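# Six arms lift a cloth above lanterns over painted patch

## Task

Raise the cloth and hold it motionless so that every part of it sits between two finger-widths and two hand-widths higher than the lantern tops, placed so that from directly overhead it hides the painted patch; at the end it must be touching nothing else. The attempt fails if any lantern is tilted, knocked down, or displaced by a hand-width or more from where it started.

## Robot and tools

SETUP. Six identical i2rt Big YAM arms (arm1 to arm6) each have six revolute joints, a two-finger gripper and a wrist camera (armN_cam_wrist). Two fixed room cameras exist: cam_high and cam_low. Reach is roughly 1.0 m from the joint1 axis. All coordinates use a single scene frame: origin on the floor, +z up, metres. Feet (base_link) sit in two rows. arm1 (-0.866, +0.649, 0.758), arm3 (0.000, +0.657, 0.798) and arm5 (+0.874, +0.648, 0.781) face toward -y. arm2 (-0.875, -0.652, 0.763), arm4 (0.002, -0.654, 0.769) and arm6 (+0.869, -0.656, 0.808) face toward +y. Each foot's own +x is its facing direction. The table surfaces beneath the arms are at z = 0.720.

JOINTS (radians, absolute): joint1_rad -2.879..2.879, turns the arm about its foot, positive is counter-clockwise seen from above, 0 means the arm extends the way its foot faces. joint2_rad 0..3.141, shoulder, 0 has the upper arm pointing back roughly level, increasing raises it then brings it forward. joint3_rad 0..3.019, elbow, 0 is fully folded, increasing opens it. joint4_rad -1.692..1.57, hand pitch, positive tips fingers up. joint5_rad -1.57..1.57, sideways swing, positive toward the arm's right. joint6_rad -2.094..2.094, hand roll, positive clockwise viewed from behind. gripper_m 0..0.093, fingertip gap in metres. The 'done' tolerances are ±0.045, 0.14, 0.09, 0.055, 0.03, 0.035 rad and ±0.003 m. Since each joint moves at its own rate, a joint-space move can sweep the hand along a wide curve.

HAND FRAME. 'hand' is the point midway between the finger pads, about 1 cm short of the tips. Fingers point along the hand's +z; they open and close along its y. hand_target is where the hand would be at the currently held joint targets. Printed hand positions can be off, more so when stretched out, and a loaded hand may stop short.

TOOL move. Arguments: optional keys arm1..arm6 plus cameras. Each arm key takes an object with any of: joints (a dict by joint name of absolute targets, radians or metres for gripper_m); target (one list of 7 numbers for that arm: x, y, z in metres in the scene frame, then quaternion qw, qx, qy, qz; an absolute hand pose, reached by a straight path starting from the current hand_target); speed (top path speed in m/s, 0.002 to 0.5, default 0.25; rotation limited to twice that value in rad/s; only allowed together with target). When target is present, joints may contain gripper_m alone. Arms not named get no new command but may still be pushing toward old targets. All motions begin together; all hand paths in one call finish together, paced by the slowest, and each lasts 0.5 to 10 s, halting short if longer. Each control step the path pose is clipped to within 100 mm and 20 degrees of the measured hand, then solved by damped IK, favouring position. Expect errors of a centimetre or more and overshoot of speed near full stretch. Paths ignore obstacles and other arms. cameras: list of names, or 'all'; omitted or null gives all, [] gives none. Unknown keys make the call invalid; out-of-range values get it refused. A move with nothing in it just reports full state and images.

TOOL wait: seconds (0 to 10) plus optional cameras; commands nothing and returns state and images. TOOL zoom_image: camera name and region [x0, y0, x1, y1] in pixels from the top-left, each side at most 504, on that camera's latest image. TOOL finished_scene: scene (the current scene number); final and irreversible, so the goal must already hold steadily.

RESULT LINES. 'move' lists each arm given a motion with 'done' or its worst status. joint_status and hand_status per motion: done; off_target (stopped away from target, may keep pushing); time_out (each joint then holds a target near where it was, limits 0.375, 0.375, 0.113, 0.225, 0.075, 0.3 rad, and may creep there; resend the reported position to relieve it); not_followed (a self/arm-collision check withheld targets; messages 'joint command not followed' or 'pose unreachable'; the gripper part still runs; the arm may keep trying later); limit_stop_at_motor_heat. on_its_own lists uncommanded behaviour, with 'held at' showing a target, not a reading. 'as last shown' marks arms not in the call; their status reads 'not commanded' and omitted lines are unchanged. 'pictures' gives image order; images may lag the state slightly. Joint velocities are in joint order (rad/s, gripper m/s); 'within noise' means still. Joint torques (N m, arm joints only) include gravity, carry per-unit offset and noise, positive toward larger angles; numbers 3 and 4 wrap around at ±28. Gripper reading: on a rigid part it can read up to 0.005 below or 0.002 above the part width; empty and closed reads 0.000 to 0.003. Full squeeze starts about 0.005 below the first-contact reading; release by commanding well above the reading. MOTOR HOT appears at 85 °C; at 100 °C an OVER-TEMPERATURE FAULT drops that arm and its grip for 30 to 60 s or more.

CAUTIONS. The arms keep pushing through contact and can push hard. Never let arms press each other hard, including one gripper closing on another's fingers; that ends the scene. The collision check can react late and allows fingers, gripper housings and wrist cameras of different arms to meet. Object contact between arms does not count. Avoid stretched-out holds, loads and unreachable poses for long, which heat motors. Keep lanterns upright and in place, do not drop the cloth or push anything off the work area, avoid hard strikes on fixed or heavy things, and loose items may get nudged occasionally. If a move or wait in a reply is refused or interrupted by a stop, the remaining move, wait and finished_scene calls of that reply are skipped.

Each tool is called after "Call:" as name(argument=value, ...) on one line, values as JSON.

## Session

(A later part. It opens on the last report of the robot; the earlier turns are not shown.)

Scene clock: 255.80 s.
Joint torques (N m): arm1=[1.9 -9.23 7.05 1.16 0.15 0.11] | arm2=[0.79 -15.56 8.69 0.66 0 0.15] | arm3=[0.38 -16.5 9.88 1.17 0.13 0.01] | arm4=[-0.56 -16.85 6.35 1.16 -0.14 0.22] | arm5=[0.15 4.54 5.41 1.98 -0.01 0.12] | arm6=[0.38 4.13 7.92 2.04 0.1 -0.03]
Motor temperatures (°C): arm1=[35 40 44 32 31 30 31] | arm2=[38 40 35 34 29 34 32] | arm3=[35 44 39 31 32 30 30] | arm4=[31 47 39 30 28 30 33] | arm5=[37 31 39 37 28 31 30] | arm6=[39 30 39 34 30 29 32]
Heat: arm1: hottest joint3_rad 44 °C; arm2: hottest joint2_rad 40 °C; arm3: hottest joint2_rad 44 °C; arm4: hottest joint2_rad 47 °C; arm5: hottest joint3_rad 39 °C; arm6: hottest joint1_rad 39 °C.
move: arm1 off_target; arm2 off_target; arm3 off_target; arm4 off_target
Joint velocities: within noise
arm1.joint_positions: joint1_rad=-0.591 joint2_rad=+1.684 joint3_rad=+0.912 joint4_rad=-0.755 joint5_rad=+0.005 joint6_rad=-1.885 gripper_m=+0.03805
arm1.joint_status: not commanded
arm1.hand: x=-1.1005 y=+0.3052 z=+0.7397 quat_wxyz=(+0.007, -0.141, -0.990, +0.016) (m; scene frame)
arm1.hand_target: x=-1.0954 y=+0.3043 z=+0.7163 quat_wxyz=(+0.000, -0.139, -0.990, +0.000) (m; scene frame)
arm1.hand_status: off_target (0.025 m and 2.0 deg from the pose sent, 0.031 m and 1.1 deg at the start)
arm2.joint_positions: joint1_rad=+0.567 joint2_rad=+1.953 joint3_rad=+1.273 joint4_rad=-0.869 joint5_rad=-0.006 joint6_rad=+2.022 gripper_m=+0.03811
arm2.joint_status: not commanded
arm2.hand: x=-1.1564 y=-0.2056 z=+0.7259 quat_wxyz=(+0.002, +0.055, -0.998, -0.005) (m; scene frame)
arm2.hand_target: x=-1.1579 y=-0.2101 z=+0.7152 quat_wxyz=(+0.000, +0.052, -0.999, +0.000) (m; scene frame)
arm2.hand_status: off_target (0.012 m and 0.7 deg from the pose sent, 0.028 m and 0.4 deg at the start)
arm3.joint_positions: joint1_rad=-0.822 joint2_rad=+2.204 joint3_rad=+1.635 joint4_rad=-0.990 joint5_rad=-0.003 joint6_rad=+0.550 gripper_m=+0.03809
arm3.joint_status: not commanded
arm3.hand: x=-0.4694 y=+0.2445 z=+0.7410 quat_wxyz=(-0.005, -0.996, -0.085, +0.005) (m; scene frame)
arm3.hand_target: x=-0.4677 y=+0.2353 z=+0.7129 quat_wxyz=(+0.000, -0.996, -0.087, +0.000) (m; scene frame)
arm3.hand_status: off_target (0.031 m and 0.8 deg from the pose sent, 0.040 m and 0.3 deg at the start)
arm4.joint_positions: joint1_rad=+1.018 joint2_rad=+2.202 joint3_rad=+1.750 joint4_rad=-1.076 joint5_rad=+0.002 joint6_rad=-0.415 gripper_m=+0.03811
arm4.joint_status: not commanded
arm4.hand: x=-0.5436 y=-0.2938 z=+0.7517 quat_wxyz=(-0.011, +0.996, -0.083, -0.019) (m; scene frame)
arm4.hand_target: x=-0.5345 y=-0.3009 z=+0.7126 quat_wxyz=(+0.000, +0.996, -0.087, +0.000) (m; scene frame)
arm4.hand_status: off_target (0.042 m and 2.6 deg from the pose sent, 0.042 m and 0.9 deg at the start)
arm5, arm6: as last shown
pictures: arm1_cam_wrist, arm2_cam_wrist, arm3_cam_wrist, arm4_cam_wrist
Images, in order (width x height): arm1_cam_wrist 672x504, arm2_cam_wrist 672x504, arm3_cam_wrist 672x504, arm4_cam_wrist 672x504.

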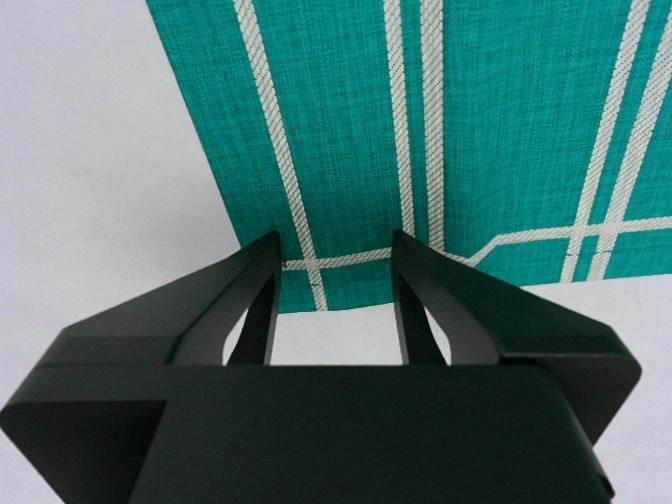

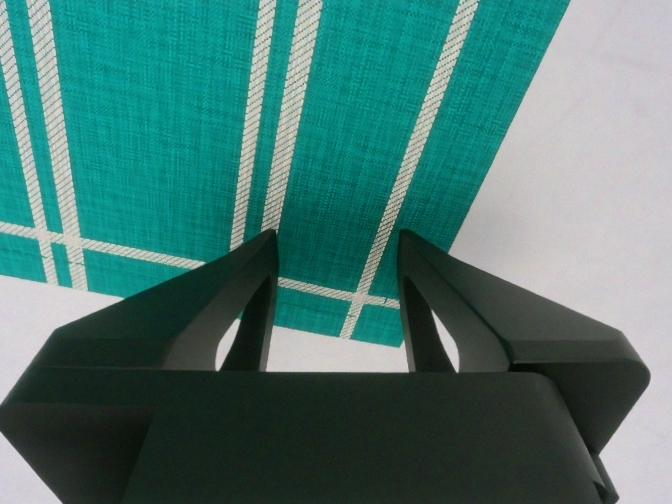

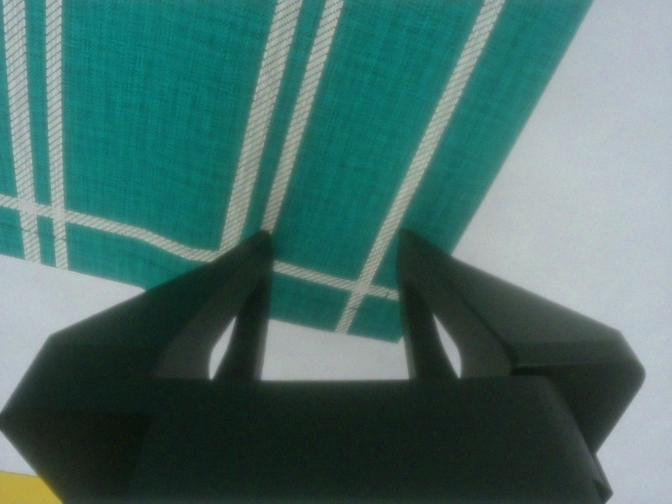

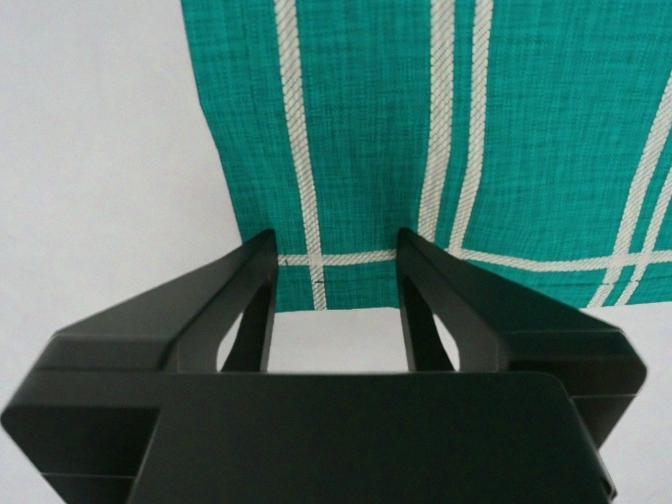

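Call:
move(arm1={"joints":{"gripper_m":0.0}}, arm2={"target":[-1.158,-0.208,0.695,0,-0.052,0.9986,0],"speed":0.1}, arm3={"joints":{"gripper_m":0.0}}, arm4={"joints":{"gripper_m":0.0}}, cameras=["arm1_cam_wrist","arm2_cam_wrist","arm3_cam_wrist","arm4_cam_wrist"])

Scene clock: 262.93 s.
Joint torques (N m): arm1=[1.73 -9.76 6.61 0.72 0.13 0.12] | arm2=[0.67 -12.75 8.18 1.21 0.01 0.13] | arm3=[-0.21 -17.08 9.43 0.81 0.12 0] | arm4=[-0.62 -16.91 6.39 0.43 -0.27 0.21] | arm5=[0.15 4.6 5.39 1.98 -0.01 0.13] | arm6=[0.38 4.13 7.95 2.02 0.1 -0.03]
Motor temperatures (°C): arm1=[35 40 44 32 31 30 31] | arm2=[38 40 35 34 29 34 32] | arm3=[35 44 40 31 32 30 30] | arm4=[31 46 39 30 28 30 33] | arm5=[37 31 39 37 28 31 30] | arm6=[39 30 39 34 30 29 32]
Heat: arm1: hottest joint3_rad 44 °C; arm2: hottest joint2_rad 40 °C; arm3: hottest joint2_rad 44 °C; arm4: hottest joint2_rad 46 °C; arm5: hottest joint3_rad 39 °C; arm6: hottest joint1_rad 39 °C.
move: arm1 done; arm2 off_target; arm3 done; arm4 done
Joint velocities: within noise
arm1.joint_positions: joint1_rad=-0.591 joint2_rad=+1.688 joint3_rad=+0.917 joint4_rad=-0.741 joint5_rad=+0.005 joint6_rad=-1.885 gripper_m=+0.00071
arm1.joint_status: all done
arm1.hand: x=-1.1034 y=+0.3007 z=+0.7397 quat_wxyz=(+0.010, -0.141, -0.990, +0.023) (m; scene frame)
arm1.hand_target: x=-1.0954 y=+0.3044 z=+0.7163 quat_wxyz=(+0.000, -0.139, -0.990, +0.000) (m; scene frame)
arm1.hand_status: not commanded
arm2.joint_positions: joint1_rad=+0.567 joint2_rad=+1.954 joint3_rad=+1.273 joint4_rad=-0.843 joint5_rad=-0.006 joint6_rad=+2.022 gripper_m=+0.03811
arm2.joint_status: not commanded
arm2.hand: x=-1.1598 y=-0.2003 z=+0.7255 quat_wxyz=(+0.009, +0.055, -0.998, -0.016) (m; scene frame)
arm2.hand_target: x=-1.1573 y=-0.2091 z=+0.6965 quat_wxyz=(+0.000, +0.052, -0.999, +0.000) (m; scene frame)
arm2.hand_status: off_target (0.032 m and 2.1 deg from the pose sent, 0.031 m and 0.7 deg at the start)
arm3.joint_positions: joint1_rad=-0.817 joint2_rad=+2.207 joint3_rad=+1.640 joint4_rad=-0.980 joint5_rad=-0.002 joint6_rad=+0.552 gripper_m=+0.00046
arm3.joint_status: all done
arm3.hand: x=-0.4704 y=+0.2392 z=+0.7409 quat_wxyz=(-0.008, -0.996, -0.087, +0.010) (m; scene frame)
arm3.hand_target: x=-0.4677 y=+0.2353 z=+0.7128 quat_wxyz=(+0.000, -0.996, -0.087, +0.000) (m; scene frame)
arm3.hand_status: not commanded
arm4.joint_positions: joint1_rad=+1.018 joint2_rad=+2.202 joint3_rad=+1.749 joint4_rad=-1.055 joint5_rad=+0.005 joint6_rad=-0.415 gripper_m=+0.00172
arm4.joint_status: all done
arm4.hand: x=-0.5475 y=-0.2905 z=+0.7521 quat_wxyz=(-0.017, +0.996, -0.083, -0.028) (m; scene frame)
arm4.hand_target: x=-0.5344 y=-0.3010 z=+0.7126 quat_wxyz=(+0.000, +0.996, -0.087, +0.000) (m; scene frame)
arm4.hand_status: not commanded
arm5, arm6: as last shown
pictures: arm1_cam_wrist, arm2_cam_wrist, arm3_cam_wrist, arm4_cam_wrist
Images, in order (width x height): arm1_cam_wrist 672x504, arm2_cam_wrist 672x504, arm3_cam_wrist 672x504, arm4_cam_wrist 672x504.

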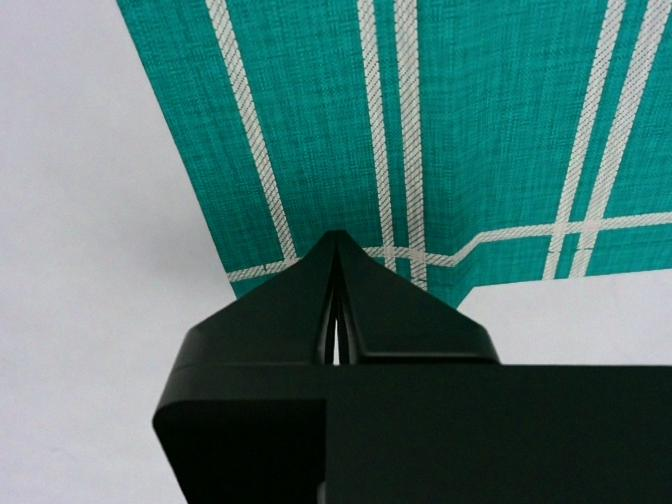

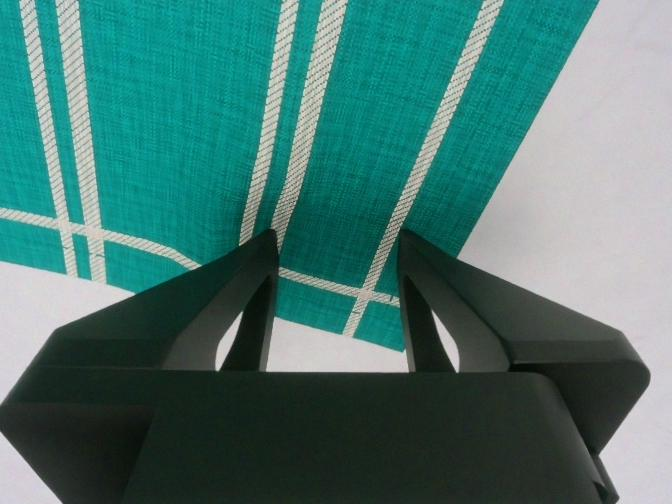

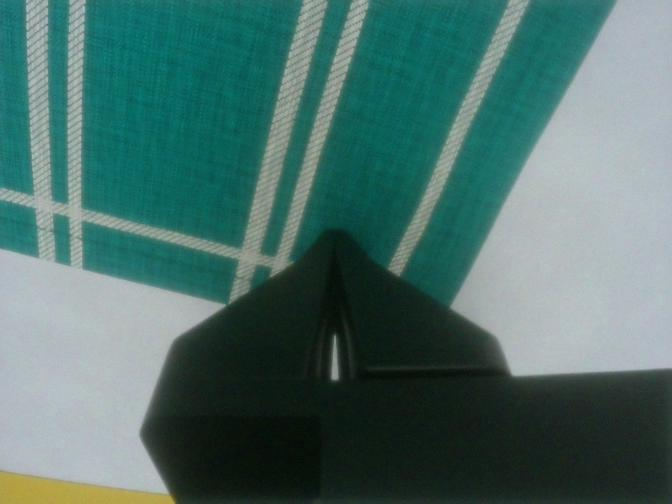

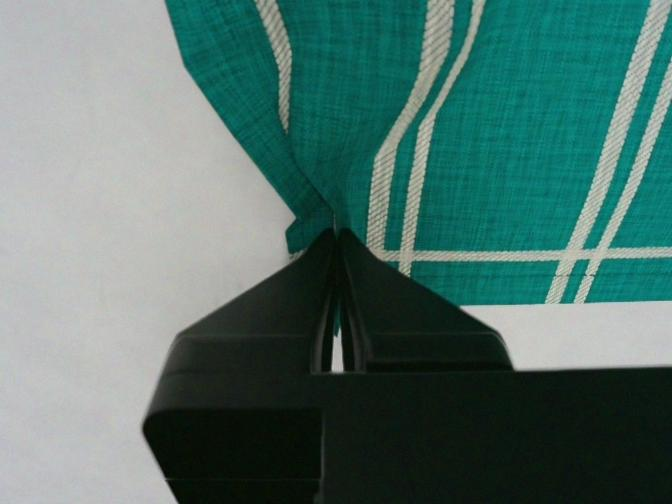

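Call:
move(arm1={"target":[-1.095,0.304,0.75,0,0.139,0.990,0],"joints":{"gripper_m":0.040},"speed":0.2}, arm2={"target":[-1.156,-0.208,0.672,0,-0.052,0.9986,0],"speed":0.1}, arm3={"target":[-0.466,0.238,0.75,0,0.996,0.087,0],"joints":{"gripper_m":0.040},"speed":0.2}, cameras=[])

Call:
move(arm1={"target":[-1.092,0.304,0.685,0,0.139,0.990,0],"speed":0.15}, arm2={"joints":{"gripper_m":0.0}}, arm3={"target":[-0.463,0.238,0.683,0,0.996,0.087,0],"speed":0.15}, cameras=["arm1_cam_wrist","arm2_cam_wrist","arm3_cam_wrist"])

Call:
move(arm1={"joints":{"gripper_m":0.0}}, arm3={"joints":{"gripper_m":0.0}}, cameras=["arm1_cam_wrist","arm2_cam_wrist","arm3_cam_wrist","arm4_cam_wrist","cam_high"])

Scene clock: 277.37 s.
Joint torques (N m): arm1=[1.96 -15.38 8.2 -0.17 0.05 0.13] | arm2=[0.38 -10.23 6.75 1.48 0.01 0.09] | arm3=[0.09 -22.01 9.36 -0.53 0.07 -0.01] | arm4=[-0.56 -16.91 6.39 0.42 -0.26 0.22] | arm5=[0.15 4.6 5.41 1.99 -0.02 0.12] | arm6=[0.32 4.13 7.9 2.03 0.1 -0.01]
Motor temperatures (°C): arm1=[35 40 43 32 31 30 31] | arm2=[38 40 34 34 29 34 31] | arm3=[35 43 39 31 32 30 30] | arm4=[31 45 38 30 28 30 34] | arm5=[37 31 39 37 28 31 30] | arm6=[39 30 39 34 30 29 32]
Heat: arm1: hottest joint3_rad 43 °C; arm2: hottest joint2_rad 40 °C; arm3: hottest joint2_rad 43 °C; arm4: hottest joint2_rad 45 °C; arm5: hottest joint3_rad 39 °C; arm6: hottest joint1_rad 39 °C.
move: arm1 off_target; arm2 off_target; arm3 off_target
Joint velocities: within noise
arm1.joint_positions: joint1_rad=-0.591 joint2_rad=+1.685 joint3_rad=+0.919 joint4_rad=-0.812 joint5_rad=+0.007 joint6_rad=-1.884 gripper_m=+0.03995
arm1.joint_status: all done
arm1.hand: x=-1.0947 y=+0.3139 z=+0.7412 quat_wxyz=(-0.003, -0.141, -0.990, -0.007) (m; scene frame)
arm1.hand_target: x=-1.0949 y=+0.3042 z=+0.7499 quat_wxyz=(+0.000, -0.139, -0.990, +0.000) (m; scene frame)
arm1.hand_status: off_target (0.013 m and 0.9 deg from the pose sent, 0.014 m and 2.9 deg at the start)
arm2.joint_positions: joint1_rad=+0.567 joint2_rad=+1.956 joint3_rad=+1.273 joint4_rad=-0.801 joint5_rad=-0.006 joint6_rad=+2.022 gripper_m=+0.03810
arm2.joint_status: not commanded
arm2.hand: x=-1.1651 y=-0.1918 z=+0.7251 quat_wxyz=(+0.018, +0.055, -0.998, -0.033) (m; scene frame)
arm2.hand_target: x=-1.1541 y=-0.2111 z=+0.6760 quat_wxyz=(+0.000, +0.052, -0.999, +0.000) (m; scene frame)
arm2.hand_status: off_target (0.056 m and 4.4 deg from the pose sent, 0.054 m and 2.1 deg at the start)
arm3.joint_positions: joint1_rad=-0.817 joint2_rad=+2.205 joint3_rad=+1.640 joint4_rad=-1.016 joint5_rad=-0.001 joint6_rad=+0.552 gripper_m=+0.03991
arm3.joint_status: all done
arm3.hand: x=-0.4645 y=+0.2452 z=+0.7422 quat_wxyz=(+0.003, -0.996, -0.087, -0.003) (m; scene frame)
arm3.hand_target: x=-0.4659 y=+0.2381 z=+0.7501 quat_wxyz=(+0.000, -0.996, -0.087, +0.000) (m; scene frame)
arm3.hand_status: off_target (0.011 m and 0.5 deg from the pose sent, 0.010 m and 1.5 deg at the start)
arm4, arm5, arm6: as last shown
arm4.joint_positions: joint1_rad=+1.018 joint2_rad=+2.202 joint3_rad=+1.749 joint4_rad=-1.055 joint5_rad=+0.005 joint6_rad=-0.415 gripper_m=+0.00170
pictures: none
No camera images: "cameras" was empty.

Scene clock: 278.50 s.
Joint torques (N m): arm1=[2.14 -6.48 4.08 1.94 -0.02 0.12] | arm2=[0.32 -10.52 6.75 1.25 0.02 0.09] | arm3=[-0.21 -15.15 5.9 1.69 0.07 -0.02] | arm4=[-0.56 -16.91 6.39 0.42 -0.26 0.22] | arm5=[0.21 4.54 5.41 1.98 -0.01 0.12] | arm6=[0.38 4.19 7.94 2.03 0.1 -0.02]
Motor temperatures (°C): arm1=[35 40 43 32 31 30 31] | arm2=[38 40 34 34 29 34 31] | arm3=[35 43 39 31 32 30 30] | arm4=[31 45 38 30 28 30 34] | arm5=[37 31 39 37 28 31 30] | arm6=[39 30 39 34 30 29 32]
Heat: arm1: hottest joint3_rad 43 °C; arm2: hottest joint2_rad 40 °C; arm3: hottest joint2_rad 43 °C; arm4: hottest joint2_rad 45 °C; arm5: hottest joint3_rad 39 °C; arm6: hottest joint1_rad 39 °C.
move: arm1 off_target; arm2 done; arm3 off_target
Joint velocities: within noise
arm1.joint_positions: joint1_rad=-0.587 joint2_rad=+1.691 joint3_rad=+0.918 joint4_rad=-0.697 joint5_rad=+0.010 joint6_rad=-1.880 gripper_m=+0.03997
arm1.joint_status: not commanded
arm1.hand: x=-1.1090 y=+0.2910 z=+0.7396 quat_wxyz=(+0.021, -0.141, -0.989, +0.041) (m; scene frame)
arm1.hand_target: x=-1.0899 y=+0.3085 z=+0.6916 quat_wxyz=(+0.000, -0.139, -0.990, +0.000) (m; scene frame)
arm1.hand_status: off_target (0.059 m and 5.3 deg from the pose sent, 0.057 m and 0.9 deg at the start)
arm2.joint_positions: joint1_rad=+0.567 joint2_rad=+1.958 joint3_rad=+1.273 joint4_rad=-0.794 joint5_rad=-0.007 joint6_rad=+2.022 gripper_m=+0.00030
arm2.joint_status: all done
arm2.hand: x=-1.1659 y=-0.1906 z=+0.7240 quat_wxyz=(+0.020, +0.055, -0.998, -0.035) (m; scene frame)
arm2.hand_target: x=-1.1540 y=-0.2110 z=+0.6761 quat_wxyz=(+0.000, +0.052, -0.999, +0.000) (m; scene frame)
arm2.hand_status: not commanded
arm3.joint_positions: joint1_rad=-0.817 joint2_rad=+2.208 joint3_rad=+1.638 joint4_rad=-0.934 joint5_rad=+0.000 joint6_rad=+0.555 gripper_m=+0.03991
arm3.joint_status: not commanded
arm3.hand: x=-0.4787 y=+0.2327 z=+0.7405 quat_wxyz=(-0.020, -0.996, -0.085, +0.028) (m; scene frame)
arm3.hand_target: x=-0.4604 y=+0.2408 z=+0.6865 quat_wxyz=(+0.000, -0.996, -0.087, +0.000) (m; scene frame)
arm3.hand_status: off_target (0.060 m and 4.0 deg from the pose sent, 0.060 m and 0.5 deg at the start)
arm4: as last shown
arm5.joint_positions: joint1_rad=+0.761 joint2_rad=+0.532 joint3_rad=+1.601 joint4_rad=-1.251 joint5_rad=-0.003 joint6_rad=-0.638 gripper_m=+0.09396
arm5.joint_status: not commanded
arm5.hand: x=+0.9890 y=+0.5438 z=+1.4526 quat_wxyz=(-0.490, -0.044, -0.766, +0.414) (m; scene frame)
arm5.hand_target: x=+0.9860 y=+0.5467 z=+1.4602 quat_wxyz=(-0.496, -0.044, -0.760, +0.419) (m; scene frame)
arm5.hand_status: not commanded
arm6.joint_positions: joint1_rad=-0.362 joint2_rad=+0.585 joint3_rad=+1.585 joint4_rad=-1.155 joint5_rad=+0.213 joint6_rad=+0.229 gripper_m=+0.09396
arm6.joint_status: not commanded
arm6.hand: x=+0.9743 y=-0.4894 z=+1.4874 quat_wxyz=(-0.539, +0.292, -0.702, -0.363) (m; scene frame)
arm6.hand_target: x=+0.9724 y=-0.4942 z=+1.4948 quat_wxyz=(-0.544, +0.289, -0.696, -0.368) (m; scene frame)
arm6.hand_status: not commanded
pictures: arm1_cam_wrist, arm2_cam_wrist, arm3_cam_wrist
Images, in order (width x height): arm1_cam_wrist 672x504, arm2_cam_wrist 672x504, arm3_cam_wrist 672x504.

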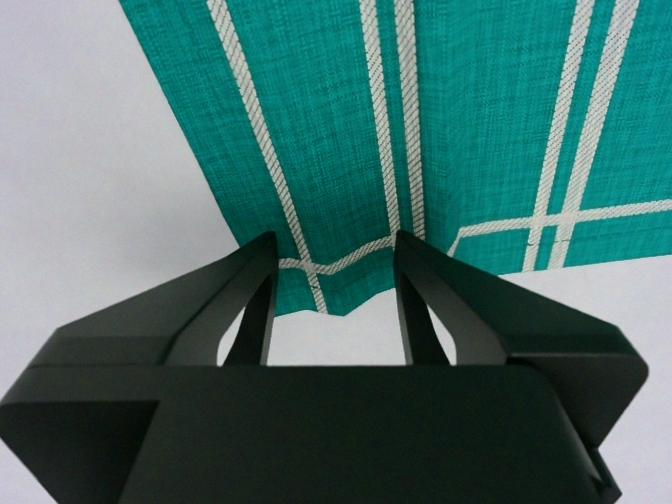

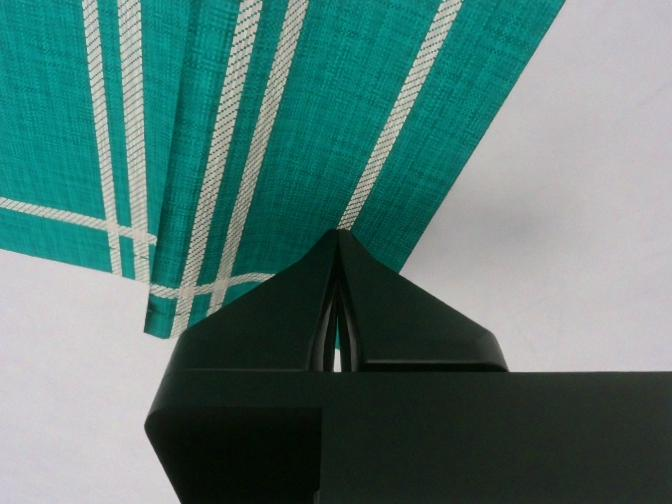

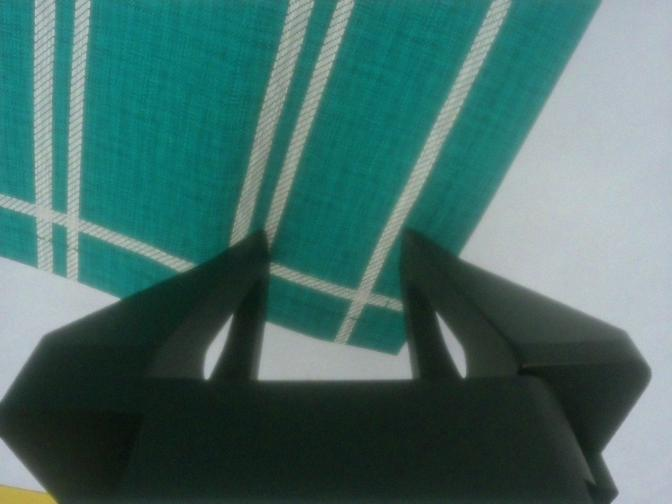

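Scene clock: 279.23 s.
Joint torques (N m): arm1=[1.79 -6.89 4.03 1.13 -0.05 0.12] | arm2=[0.32 -10.46 6.74 1.24 0.03 0.1] | arm3=[0.21 -15.56 6.01 1.1 0 -0.03] | arm4=[-0.56 -16.97 6.39 0.42 -0.26 0.22] | arm5=[0.15 4.54 5.41 1.96 -0.02 0.12] | arm6=[0.38 4.19 7.94 2.03 0.1 -0.01]
Motor temperatures (°C): arm1=[35 40 43 32 31 30 31] | arm2=[38 40 34 34 29 34 31] | arm3=[35 43 39 31 32 30 30] | arm4=[31 45 38 30 28 30 34] | arm5=[37 31 39 37 28 31 30] | arm6=[39 30 39 34 30 29 32]
Heat: arm1: hottest joint3_rad 43 °C; arm2: hottest joint2_rad 40 °C; arm3: hottest joint2_rad 43 °C; arm4: hottest joint2_rad 45 °C; arm5: hottest joint3_rad 39 °C; arm6: hottest joint1_rad 39 °C.
move: arm1 done; arm3 done
Joint velocities: within noise
arm1.joint_positions: joint1_rad=-0.587 joint2_rad=+1.694 joint3_rad=+0.918 joint4_rad=-0.675 joint5_rad=+0.010 joint6_rad=-1.880 gripper_m=+0.00194
arm1.joint_status: all done
arm1.hand: x=-1.1118 y=+0.2868 z=+0.7390 quat_wxyz=(+0.026, -0.141, -0.988, +0.049) (m; scene frame)
arm1.hand_target: x=-1.0899 y=+0.3085 z=+0.6915 quat_wxyz=(+0.000, -0.139, -0.990, +0.000) (m; scene frame)
arm1.hand_status: not commanded
arm2, arm4, arm5, arm6: as last shown
arm3.joint_positions: joint1_rad=-0.817 joint2_rad=+2.208 joint3_rad=+1.638 joint4_rad=-0.920 joint5_rad=+0.002 joint6_rad=+0.555 gripper_m=+0.00048
arm3.joint_status: all done
arm3.hand: x=-0.4816 y=+0.2305 z=+0.7405 quat_wxyz=(-0.024, -0.995, -0.085, +0.034) (m; scene frame)
arm3.hand_target: x=-0.4604 y=+0.2408 z=+0.6865 quat_wxyz=(+0.000, -0.996, -0.087, +0.000) (m; scene frame)
arm3.hand_status: not commanded
pictures: arm1_cam_wrist, arm2_cam_wrist, arm3_cam_wrist, arm4_cam_wrist, cam_high
Images, in order (width x height): arm1_cam_wrist 672x504, arm2_cam_wrist 672x504, arm3_cam_wrist 672x504, arm4_cam_wrist 672x504, cam_high 672x504.

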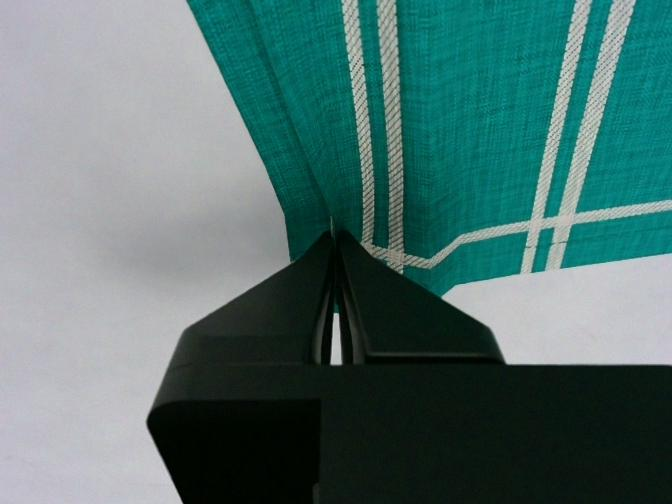

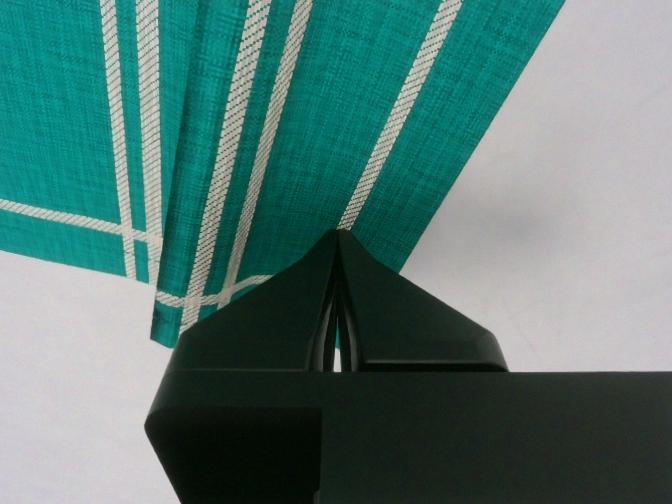

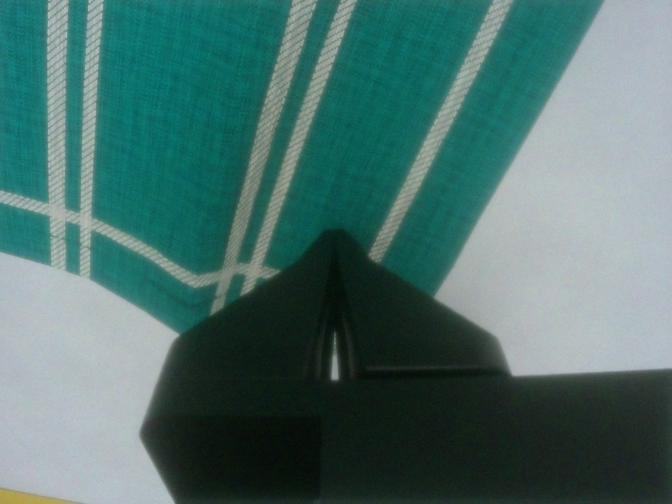

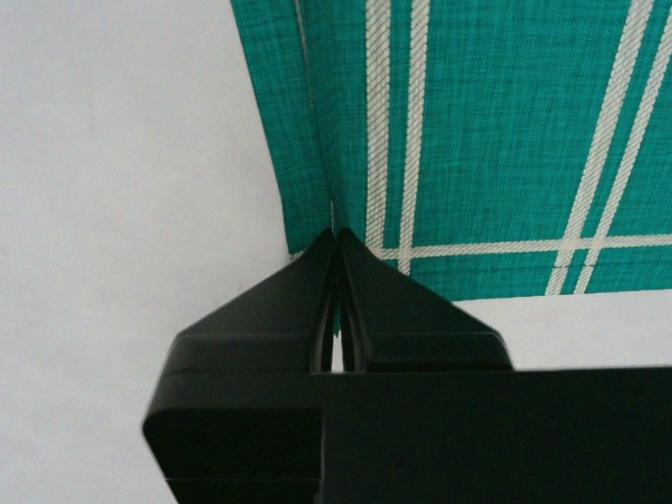

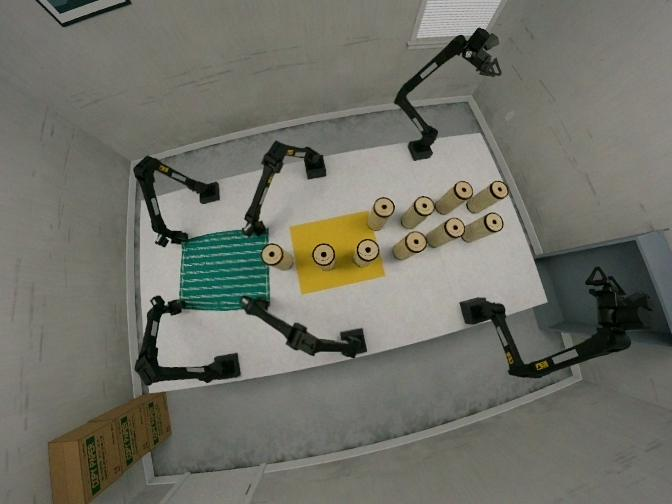

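Call:
move(arm2={"target":[-1.155,-0.208,0.752,0,-0.052,0.9986,0],"joints":{"gripper_m":0.042},"speed":0.2}, arm3={"target":[-0.463,0.238,0.765,0,0.996,0.087,0],"joints":{"gripper_m":0.042},"speed":0.2}, cameras=["arm2_cam_wrist","arm3_cam_wrist"])

Scene clock: 289.57 s.
Joint torques (N m): arm1=[1.9 -6.89 4.11 1.1 -0.06 0.13] | arm2=[0.26 -18.32 10.8 -0.16 -0.04 0.08] | arm3=[-0.26 -22.24 9.4 -0.38 0.08 -0.02] | arm4=[-0.56 -16.97 6.38 0.43 -0.26 0.22] | arm5=[0.21 4.54 5.41 1.95 -0.01 0.12] | arm6=[0.44 4.01 7.98 2.03 0.09 -0.02]
Motor temperatures (°C): arm1=[35 39 43 32 31 30 32] | arm2=[38 40 34 34 28 33 31] | arm3=[35 43 38 31 32 29 30] | arm4=[31 45 38 30 28 30 34] | arm5=[37 31 39 37 28 31 30] | arm6=[39 30 39 34 30 29 31]
Heat: arm1: hottest joint3_rad 43 °C; arm2: hottest joint2_rad 40 °C; arm3: hottest joint2_rad 43 °C; arm4: hottest joint2_rad 45 °C; arm5: hottest joint3_rad 39 °C; arm6: hottest joint1_rad 39 °C.
move: arm2 off_target; arm3 off_target
Joint velocities: within noise
arm1, arm4, arm5, arm6: as last shown
arm1.joint_positions: joint1_rad=-0.587 joint2_rad=+1.694 joint3_rad=+0.918 joint4_rad=-0.675 joint5_rad=+0.010 joint6_rad=-1.880 gripper_m=+0.00187
arm2.joint_positions: joint1_rad=+0.566 joint2_rad=+1.927 joint3_rad=+1.273 joint4_rad=-0.928 joint5_rad=-0.006 joint6_rad=+2.022 gripper_m=+0.04190
arm2.joint_status: all done
arm2.hand: x=-1.1504 y=-0.2140 z=+0.7389 quat_wxyz=(-0.006, +0.054, -0.998, +0.009) (m; scene frame)
arm2.hand_target: x=-1.1549 y=-0.2081 z=+0.7519 quat_wxyz=(+0.000, +0.052, -0.999, +0.000) (m; scene frame)
arm2.hand_status: off_target (0.015 m and 1.3 deg from the pose sent, 0.035 m and 4.7 deg at the start)
arm3.joint_positions: joint1_rad=-0.814 joint2_rad=+2.185 joint3_rad=+1.638 joint4_rad=-1.042 joint5_rad=-0.001 joint6_rad=+0.555 gripper_m=+0.04190
arm3.joint_status: all done
arm3.hand: x=-0.4604 y=+0.2459 z=+0.7539 quat_wxyz=(+0.005, -0.996, -0.087, -0.006) (m; scene frame)
arm3.hand_target: x=-0.4630 y=+0.2382 z=+0.7651 quat_wxyz=(+0.000, -0.996, -0.087, +0.000) (m; scene frame)
arm3.hand_status: off_target (0.014 m and 0.9 deg from the pose sent, 0.032 m and 4.8 deg at the start)
pictures: arm2_cam_wrist, arm3_cam_wrist
Images, in order (width x height): arm2_cam_wrist 672x504, arm3_cam_wrist 672x504.

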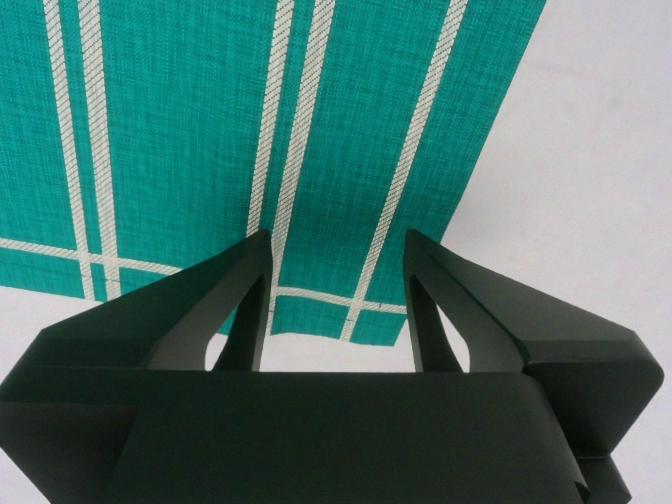

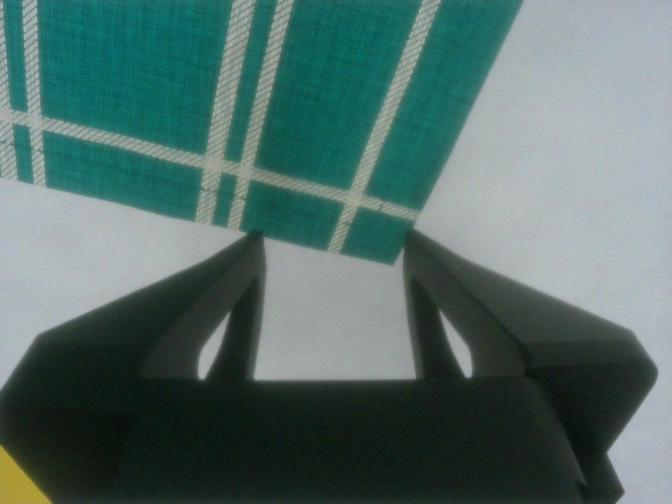

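Call:
move(arm2={"target":[-1.153,-0.195,0.740,0,-0.052,0.9986,0],"speed":0.15}, arm3={"target":[-0.461,0.224,0.760,0,0.996,0.087,0],"speed":0.15}, cameras=[])

Call:
move(arm2={"target":[-1.150,-0.197,0.64,0,-0.052,0.9986,0],"speed":0.15}, arm3={"target":[-0.459,0.226,0.65,0,0.996,0.087,0],"speed":0.15}, cameras=["arm2_cam_wrist","arm3_cam_wrist"])

Call:
move(arm2={"joints":{"gripper_m":0.0}}, arm3={"joints":{"gripper_m":0.0}}, cameras=["arm2_cam_wrist","arm3_cam_wrist"])

Scene clock: 303.17 s.
Joint torques (N m): arm1=[1.9 -6.65 4.05 1.16 -0.04 0.12] | arm2=[-0.26 -15.15 13.03 0.29 -0.02 -0.11] | arm3=[-0.26 -20.42 11.15 -0.38 0.06 0] | arm4=[-0.56 -16.97 6.39 0.44 -0.26 0.22] | arm5=[0.15 4.54 5.41 1.99 -0.01 0.12] | arm6=[0.32 4.19 7.95 2.04 0.09 -0.01]
Motor temperatures (°C): arm1=[35 39 42 32 31 30 32] | arm2=[38 41 34 34 28 33 31] | arm3=[35 44 38 31 32 29 30] | arm4=[31 45 38 30 27 30 35] | arm5=[37 31 39 37 28 30 30] | arm6=[38 30 39 33 30 29 31]
Heat: arm1: hottest joint3_rad 42 °C; arm2: hottest joint2_rad 41 °C; arm3: hottest joint2_rad 44 °C; arm4: hottest joint2_rad 45 °C; arm5: hottest joint3_rad 39 °C; arm6: hottest joint3_rad 39 °C.
move: arm2 off_target; arm3 off_target
Joint velocities: within noise
arm1, arm4, arm5, arm6: as last shown
arm2.joint_positions: joint1_rad=+0.556 joint2_rad=+1.930 joint3_rad=+1.273 joint4_rad=-0.928 joint5_rad=-0.006 joint6_rad=+2.022 gripper_m=+0.04190
arm2.joint_status: not commanded
arm2.hand: x=-1.1459 y=-0.2118 z=+0.7378 quat_wxyz=(-0.007, +0.050, -0.999, +0.010) (m; scene frame)
arm2.hand_target: x=-1.1526 y=-0.1954 z=+0.7402 quat_wxyz=(+0.000, +0.052, -0.999, +0.000) (m; scene frame)
arm2.hand_status: off_target (0.018 m and 1.4 deg from the pose sent, 0.019 m and 1.3 deg at the start)
arm3.joint_positions: joint1_rad=-0.799 joint2_rad=+2.185 joint3_rad=+1.650 joint4_rad=-1.047 joint5_rad=-0.001 joint6_rad=+0.572 gripper_m=+0.04190
arm3.joint_status: not commanded
arm3.hand: x=-0.4571 y=+0.2364 z=+0.7576 quat_wxyz=(+0.003, -0.996, -0.086, -0.004) (m; scene frame)
arm3.hand_target: x=-0.4606 y=+0.2242 z=+0.7601 quat_wxyz=(+0.000, -0.996, -0.087, +0.000) (m; scene frame)
arm3.hand_status: off_target (0.013 m and 0.5 deg from the pose sent, 0.023 m and 0.9 deg at the start)
pictures: none
No camera images: "cameras" was empty.

Scene clock: 304.57 s.
Joint torques (N m): arm1=[1.73 -7 4.1 1.17 -0.05 0.13] | arm2=[0.03 -6.01 6.61 1.74 0.02 -0.11] | arm3=[-0.15 -12.4 5.37 1.85 -0.02 -0.05] | arm4=[-0.56 -16.91 6.39 0.39 -0.23 0.22] | arm5=[0.21 4.6 5.41 1.98 -0.01 0.13] | arm6=[0.56 4.25 7.92 2.06 0.1 -0.01]
Motor temperatures (°C): arm1=[35 39 42 32 31 30 32] | arm2=[38 41 34 34 28 33 31] | arm3=[35 44 38 31 32 29 30] | arm4=[31 45 38 30 27 30 35] | arm5=[37 31 39 37 28 30 30] | arm6=[38 30 39 33 30 29 31]
Heat: arm1: hottest joint3_rad 42 °C; arm2: hottest joint2_rad 41 °C; arm3: hottest joint2_rad 44 °C; arm4: hottest joint2_rad 45 °C; arm5: hottest joint3_rad 39 °C; arm6: hottest joint3_rad 39 °C.
move: arm2 off_target; arm3 off_target
Joint velocities: within noise
arm1, arm5, arm6: as last shown
arm2.joint_positions: joint1_rad=+0.551 joint2_rad=+1.961 joint3_rad=+1.276 joint4_rad=-0.753 joint5_rad=-0.008 joint6_rad=+2.021 gripper_m=+0.04191
arm2.joint_status: not commanded
arm2.hand: x=-1.1646 y=-0.1768 z=+0.7246 quat_wxyz=(+0.030, +0.048, -0.997, -0.054) (m; scene frame)
arm2.hand_target: x=-1.1456 y=-0.2047 z=+0.6495 quat_wxyz=(+0.000, +0.052, -0.999, +0.000) (m; scene frame)
arm2.hand_status: off_target (0.088 m and 7.0 deg from the pose sent, 0.099 m and 1.4 deg at the start)
arm3.joint_positions: joint1_rad=-0.799 joint2_rad=+2.218 joint3_rad=+1.651 joint4_rad=-0.892 joint5_rad=+0.003 joint6_rad=+0.574 gripper_m=+0.04191
arm3.joint_status: not commanded
arm3.hand: x=-0.4817 y=+0.2148 z=+0.7394 quat_wxyz=(-0.033, -0.995, -0.085, +0.046) (m; scene frame)
arm3.hand_target: x=-0.4531 y=+0.2323 z=+0.6578 quat_wxyz=(+0.000, -0.996, -0.087, +0.000) (m; scene frame)
arm3.hand_status: off_target (0.093 m and 6.5 deg from the pose sent, 0.108 m and 0.5 deg at the start)
arm4.joint_positions: joint1_rad=+1.018 joint2_rad=+2.202 joint3_rad=+1.749 joint4_rad=-1.054 joint5_rad=+0.004 joint6_rad=-0.415 gripper_m=+0.00169
arm4.joint_status: not commanded
arm4.hand: x=-0.5478 y=-0.2906 z=+0.7521 quat_wxyz=(-0.017, +0.996, -0.083, -0.028) (m; scene frame)
arm4.hand_target: x=-0.5343 y=-0.3010 z=+0.7126 quat_wxyz=(+0.000, +0.996, -0.087, +0.000) (m; scene frame)
arm4.hand_status: not commanded
pictures: arm2_cam_wrist, arm3_cam_wrist
Images, in order (width x height): arm2_cam_wrist 672x504, arm3_cam_wrist 672x504.

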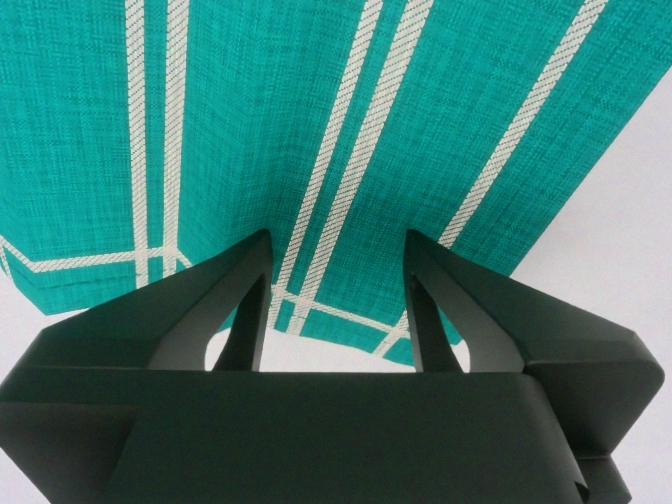

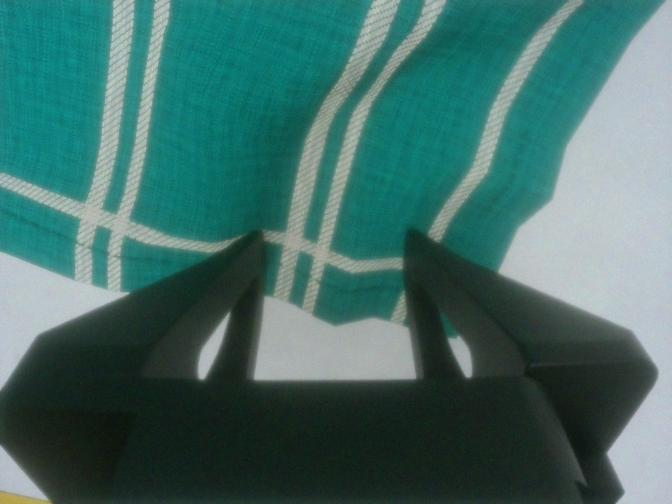

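Scene clock: 305.43 s.
Joint torques (N m): arm1=[1.85 -6.89 4.12 1.11 -0.05 0.15] | arm2=[0.03 -6.48 6.57 1.47 0.02 -0.12] | arm3=[-0.03 -12.1 5.33 1.01 -0.07 -0.05] | arm4=[-0.56 -16.91 6.41 0.34 -0.2 0.22] | arm5=[0.15 4.6 5.41 1.96 -0.01 0.12] | arm6=[0.44 4.19 7.95 2.04 0.1 -0.02]
Motor temperatures (°C): arm1=[35 39 42 32 31 30 32] | arm2=[38 41 34 34 28 33 31] | arm3=[35 44 38 31 32 29 30] | arm4=[31 45 38 30 27 30 35] | arm5=[37 31 39 37 28 30 30] | arm6=[38 30 39 33 30 29 31]
Heat: arm1: hottest joint3_rad 42 °C; arm2: hottest joint2_rad 41 °C; arm3: hottest joint2_rad 44 °C; arm4: hottest joint2_rad 45 °C; arm5: hottest joint3_rad 39 °C; arm6: hottest joint3_rad 39 °C.
move: arm2 done; arm3 done
Joint velocities: within noise
arm1, arm4, arm5, arm6: as last shown
arm2.joint_positions: joint1_rad=+0.551 joint2_rad=+1.965 joint3_rad=+1.276 joint4_rad=-0.745 joint5_rad=-0.008 joint6_rad=+2.021 gripper_m=+0.00030
arm2.joint_status: all done
arm2.hand: x=-1.1651 y=-0.1759 z=+0.7226 quat_wxyz=(+0.030, +0.048, -0.997, -0.055) (m; scene frame)
arm2.hand_target: x=-1.1456 y=-0.2048 z=+0.6495 quat_wxyz=(+0.000, +0.052, -0.999, +0.000) (m; scene frame)
arm2.hand_status: not commanded
arm3.joint_positions: joint1_rad=-0.799 joint2_rad=+2.219 joint3_rad=+1.651 joint4_rad=-0.871 joint5_rad=+0.004 joint6_rad=+0.574 gripper_m=+0.00122
arm3.joint_status: all done
arm3.hand: x=-0.4856 y=+0.2118 z=+0.7393 quat_wxyz=(-0.039, -0.994, -0.085, +0.054) (m; scene frame)
arm3.hand_target: x=-0.4532 y=+0.2323 z=+0.6580 quat_wxyz=(+0.000, -0.996, -0.087, +0.000) (m; scene frame)
arm3.hand_status: not commanded
arm4.joint_positions: joint1_rad=+1.018 joint2_rad=+2.202 joint3_rad=+1.749 joint4_rad=-1.053 joint5_rad=+0.003 joint6_rad=-0.415 gripper_m=+0.00169
arm4.hand: x=-0.5482 y=-0.2905 z=+0.7521 quat_wxyz=(-0.017, +0.996, -0.083, -0.029) (m; scene frame)
pictures: arm2_cam_wrist, arm3_cam_wrist
Images, in order (width x height): arm2_cam_wrist 672x504, arm3_cam_wrist 672x504.

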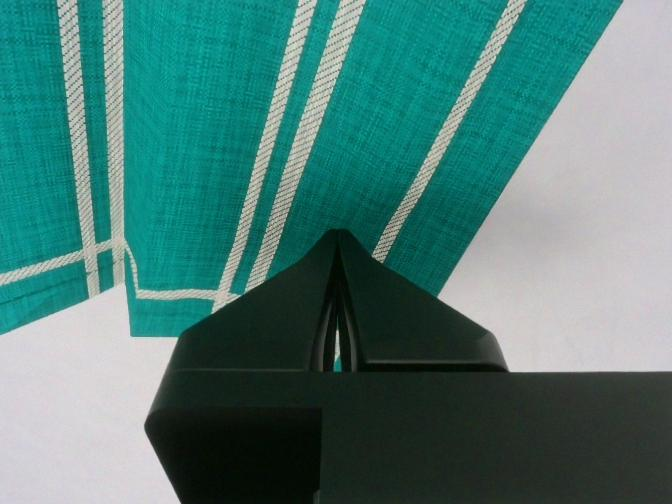

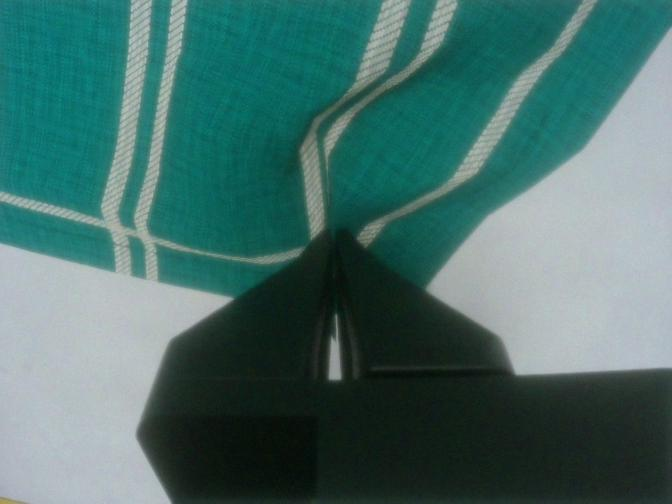

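Call:
move(arm2={"target":[-1.155,-0.203,0.752,0.015,-0.052,0.998,-0.031],"joints":{"gripper_m":0.028},"speed":0.2}, arm3={"target":[-0.461,0.240,0.770,0,0.996,0.087,0],"joints":{"gripper_m":0.028},"speed":0.2}, cameras=["arm2_cam_wrist","arm3_cam_wrist"])

Scene clock: 346.10 s.
Joint torques (N m): arm1=[1.85 -6.71 4.05 1.11 -0.05 0.13] | arm2=[0.62 -18.2 13.72 -0.28 -0.05 0.02] | arm3=[-1.49 -22.01 8.05 -0.4 0.05 -0.15] | arm4=[-0.62 -16.91 6.41 0.35 -0.2 0.21] | arm5=[0.21 4.66 5.39 1.98 -0.01 0.12] | arm6=[0.5 4.31 7.98 2.03 0.11 -0.02]
Motor temperatures (°C): arm1=[35 39 41 32 30 30 32] | arm2=[37 39 34 34 28 33 31] | arm3=[34 43 37 31 31 29 32] | arm4=[31 44 37 29 27 30 35] | arm5=[37 31 39 36 28 30 29] | arm6=[38 30 39 33 30 29 31]
Heat: arm1: hottest joint3_rad 41 °C; arm2: hottest joint2_rad 39 °C; arm3: hottest joint2_rad 43 °C; arm4: hottest joint2_rad 44 °C; arm5: hottest joint3_rad 39 °C; arm6: hottest joint3_rad 39 °C.
move: arm2 off_target; arm3 done
Joint velocities: within noise
arm1, arm4, arm5, arm6: as last shown
arm2.joint_positions: joint1_rad=+0.554 joint2_rad=+1.964 joint3_rad=+1.310 joint4_rad=-1.025 joint5_rad=-0.009 joint6_rad=+2.021 gripper_m=+0.02790
arm2.joint_status: all done
arm2.hand: x=-1.1394 y=-0.2216 z=+0.7330 quat_wxyz=(-0.028, +0.049, -0.997, +0.053) (m; scene frame)
arm2.hand_target: x=-1.1545 y=-0.2038 z=+0.7526 quat_wxyz=(-0.015, +0.052, -0.998, +0.031) (m; scene frame)
arm2.hand_status: off_target (0.031 m and 2.9 deg from the pose sent, 0.041 m and 11.1 deg at the start)
arm3.joint_positions: joint1_rad=-0.798 joint2_rad=+2.167 joint3_rad=+1.647 joint4_rad=-1.047 joint5_rad=+0.000 joint6_rad=+0.569 gripper_m=+0.02792
arm3.joint_status: all done
arm3.hand: x=-0.4580 y=+0.2348 z=+0.7673 quat_wxyz=(-0.002, -0.996, -0.088, +0.003) (m; scene frame)
arm3.hand_target: x=-0.4610 y=+0.2400 z=+0.7700 quat_wxyz=(+0.000, -0.996, -0.087, +0.000) (m; scene frame)
arm3.hand_status: done (0.007 m and 0.4 deg from the pose sent, 0.048 m and 7.7 deg at the start)
pictures: arm2_cam_wrist, arm3_cam_wrist
Images, in order (width x height): arm2_cam_wrist 672x504, arm3_cam_wrist 672x504.

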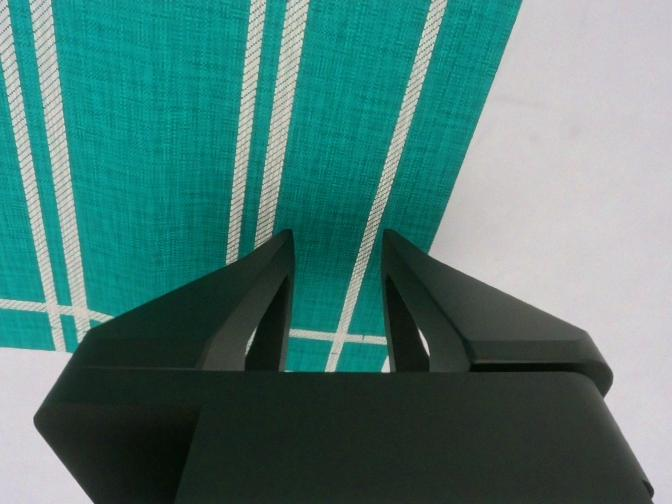

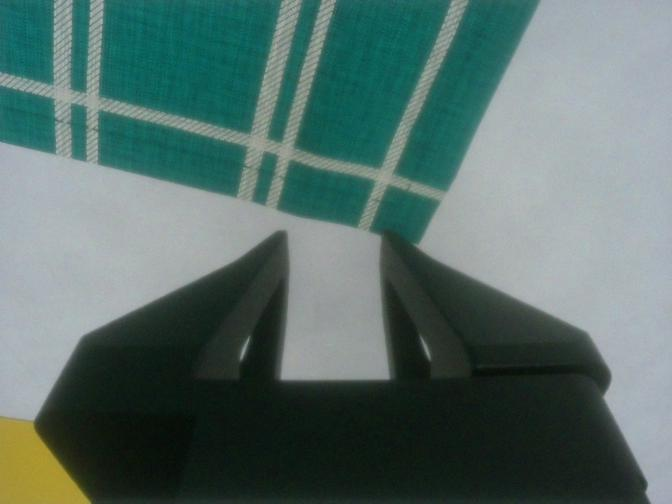

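Call:
move(arm2={"target":[-1.172,-0.204,0.765,0.015,-0.052,0.998,-0.031],"speed":0.15}, arm3={"target":[-0.479,0.250,0.757,-0.016,0.996,0.087,0.023],"speed":0.15}, cameras=["arm2_cam_wrist","arm3_cam_wrist"])

Scene clock: 365.57 s.
Joint torques (N m): arm1=[1.9 -6.83 4.11 1.11 -0.06 0.12] | arm2=[0.44 -18.43 14.11 -0.4 -0.03 0.17] | arm3=[-1.03 -19.66 11.15 -0.46 0.03 -0.19] | arm4=[-0.56 -16.91 6.39 0.35 -0.2 0.22] | arm5=[0.21 4.66 5.41 1.98 -0.01 0.12] | arm6=[0.5 4.19 7.92 2.04 0.1 -0.02]
Motor temperatures (°C): arm1=[35 39 41 32 30 30 33] | arm2=[37 41 37 33 28 33 31] | arm3=[34 45 38 30 31 29 31] | arm4=[31 44 37 29 27 30 36] | arm5=[37 31 39 36 28 30 29] | arm6=[38 30 39 33 30 29 31]
Heat: arm1: hottest joint3_rad 41 °C; arm2: hottest joint2_rad 41 °C; arm3: hottest joint2_rad 45 °C; arm4: hottest joint2_rad 44 °C; arm5: hottest joint3_rad 39 °C; arm6: hottest joint3_rad 39 °C.
move: arm2 off_target; arm3 off_target
Joint velocities: within noise
arm1, arm4, arm5, arm6: as last shown
arm2.joint_positions: joint1_rad=+0.584 joint2_rad=+1.964 joint3_rad=+1.348 joint4_rad=-1.064 joint5_rad=-0.011 joint6_rad=+2.035 gripper_m=+0.02790
arm2.joint_status: not commanded
arm2.hand: x=-1.1571 y=-0.2229 z=+0.7444 quat_wxyz=(-0.028, +0.057, -0.997, +0.053) (m; scene frame)
arm2.hand_target: x=-1.1713 y=-0.2049 z=+0.7656 quat_wxyz=(-0.015, +0.052, -0.998, +0.031) (m; scene frame)
arm2.hand_status: off_target (0.032 m and 3.0 deg from the pose sent, 0.049 m and 2.9 deg at the start)
arm3.joint_positions: joint1_rad=-0.832 joint2_rad=+2.202 joint3_rad=+1.691 joint4_rad=-1.116 joint5_rad=+0.000 joint6_rad=+0.539 gripper_m=+0.02792
arm3.joint_status: not commanded
arm3.hand: x=-0.4694 y=+0.2532 z=+0.7614 quat_wxyz=(+0.016, -0.996, -0.086, -0.022) (m; scene frame)
arm3.hand_target: x=-0.4786 y=+0.2502 z=+0.7571 quat_wxyz=(+0.016, -0.996, -0.087, -0.023) (m; scene frame)
arm3.hand_status: off_target (0.011 m and 0.2 deg from the pose sent, 0.028 m and 3.6 deg at the start)
pictures: arm2_cam_wrist, arm3_cam_wrist
Images, in order (width x height): arm2_cam_wrist 672x504, arm3_cam_wrist 672x504.

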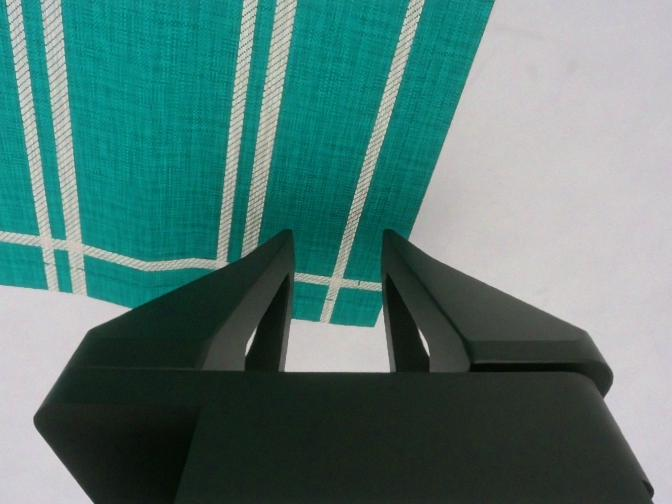

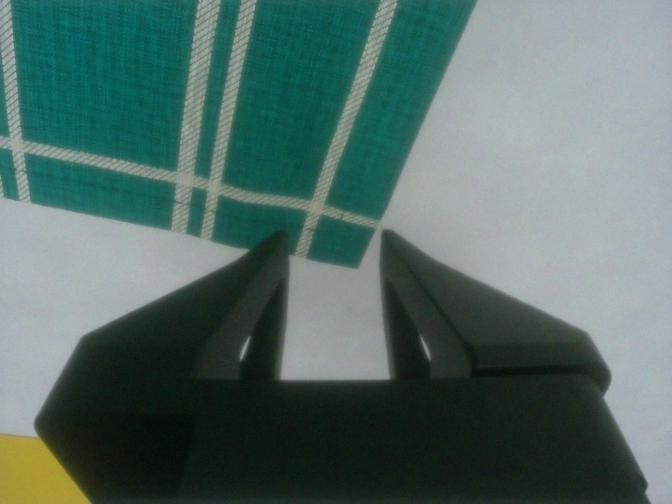

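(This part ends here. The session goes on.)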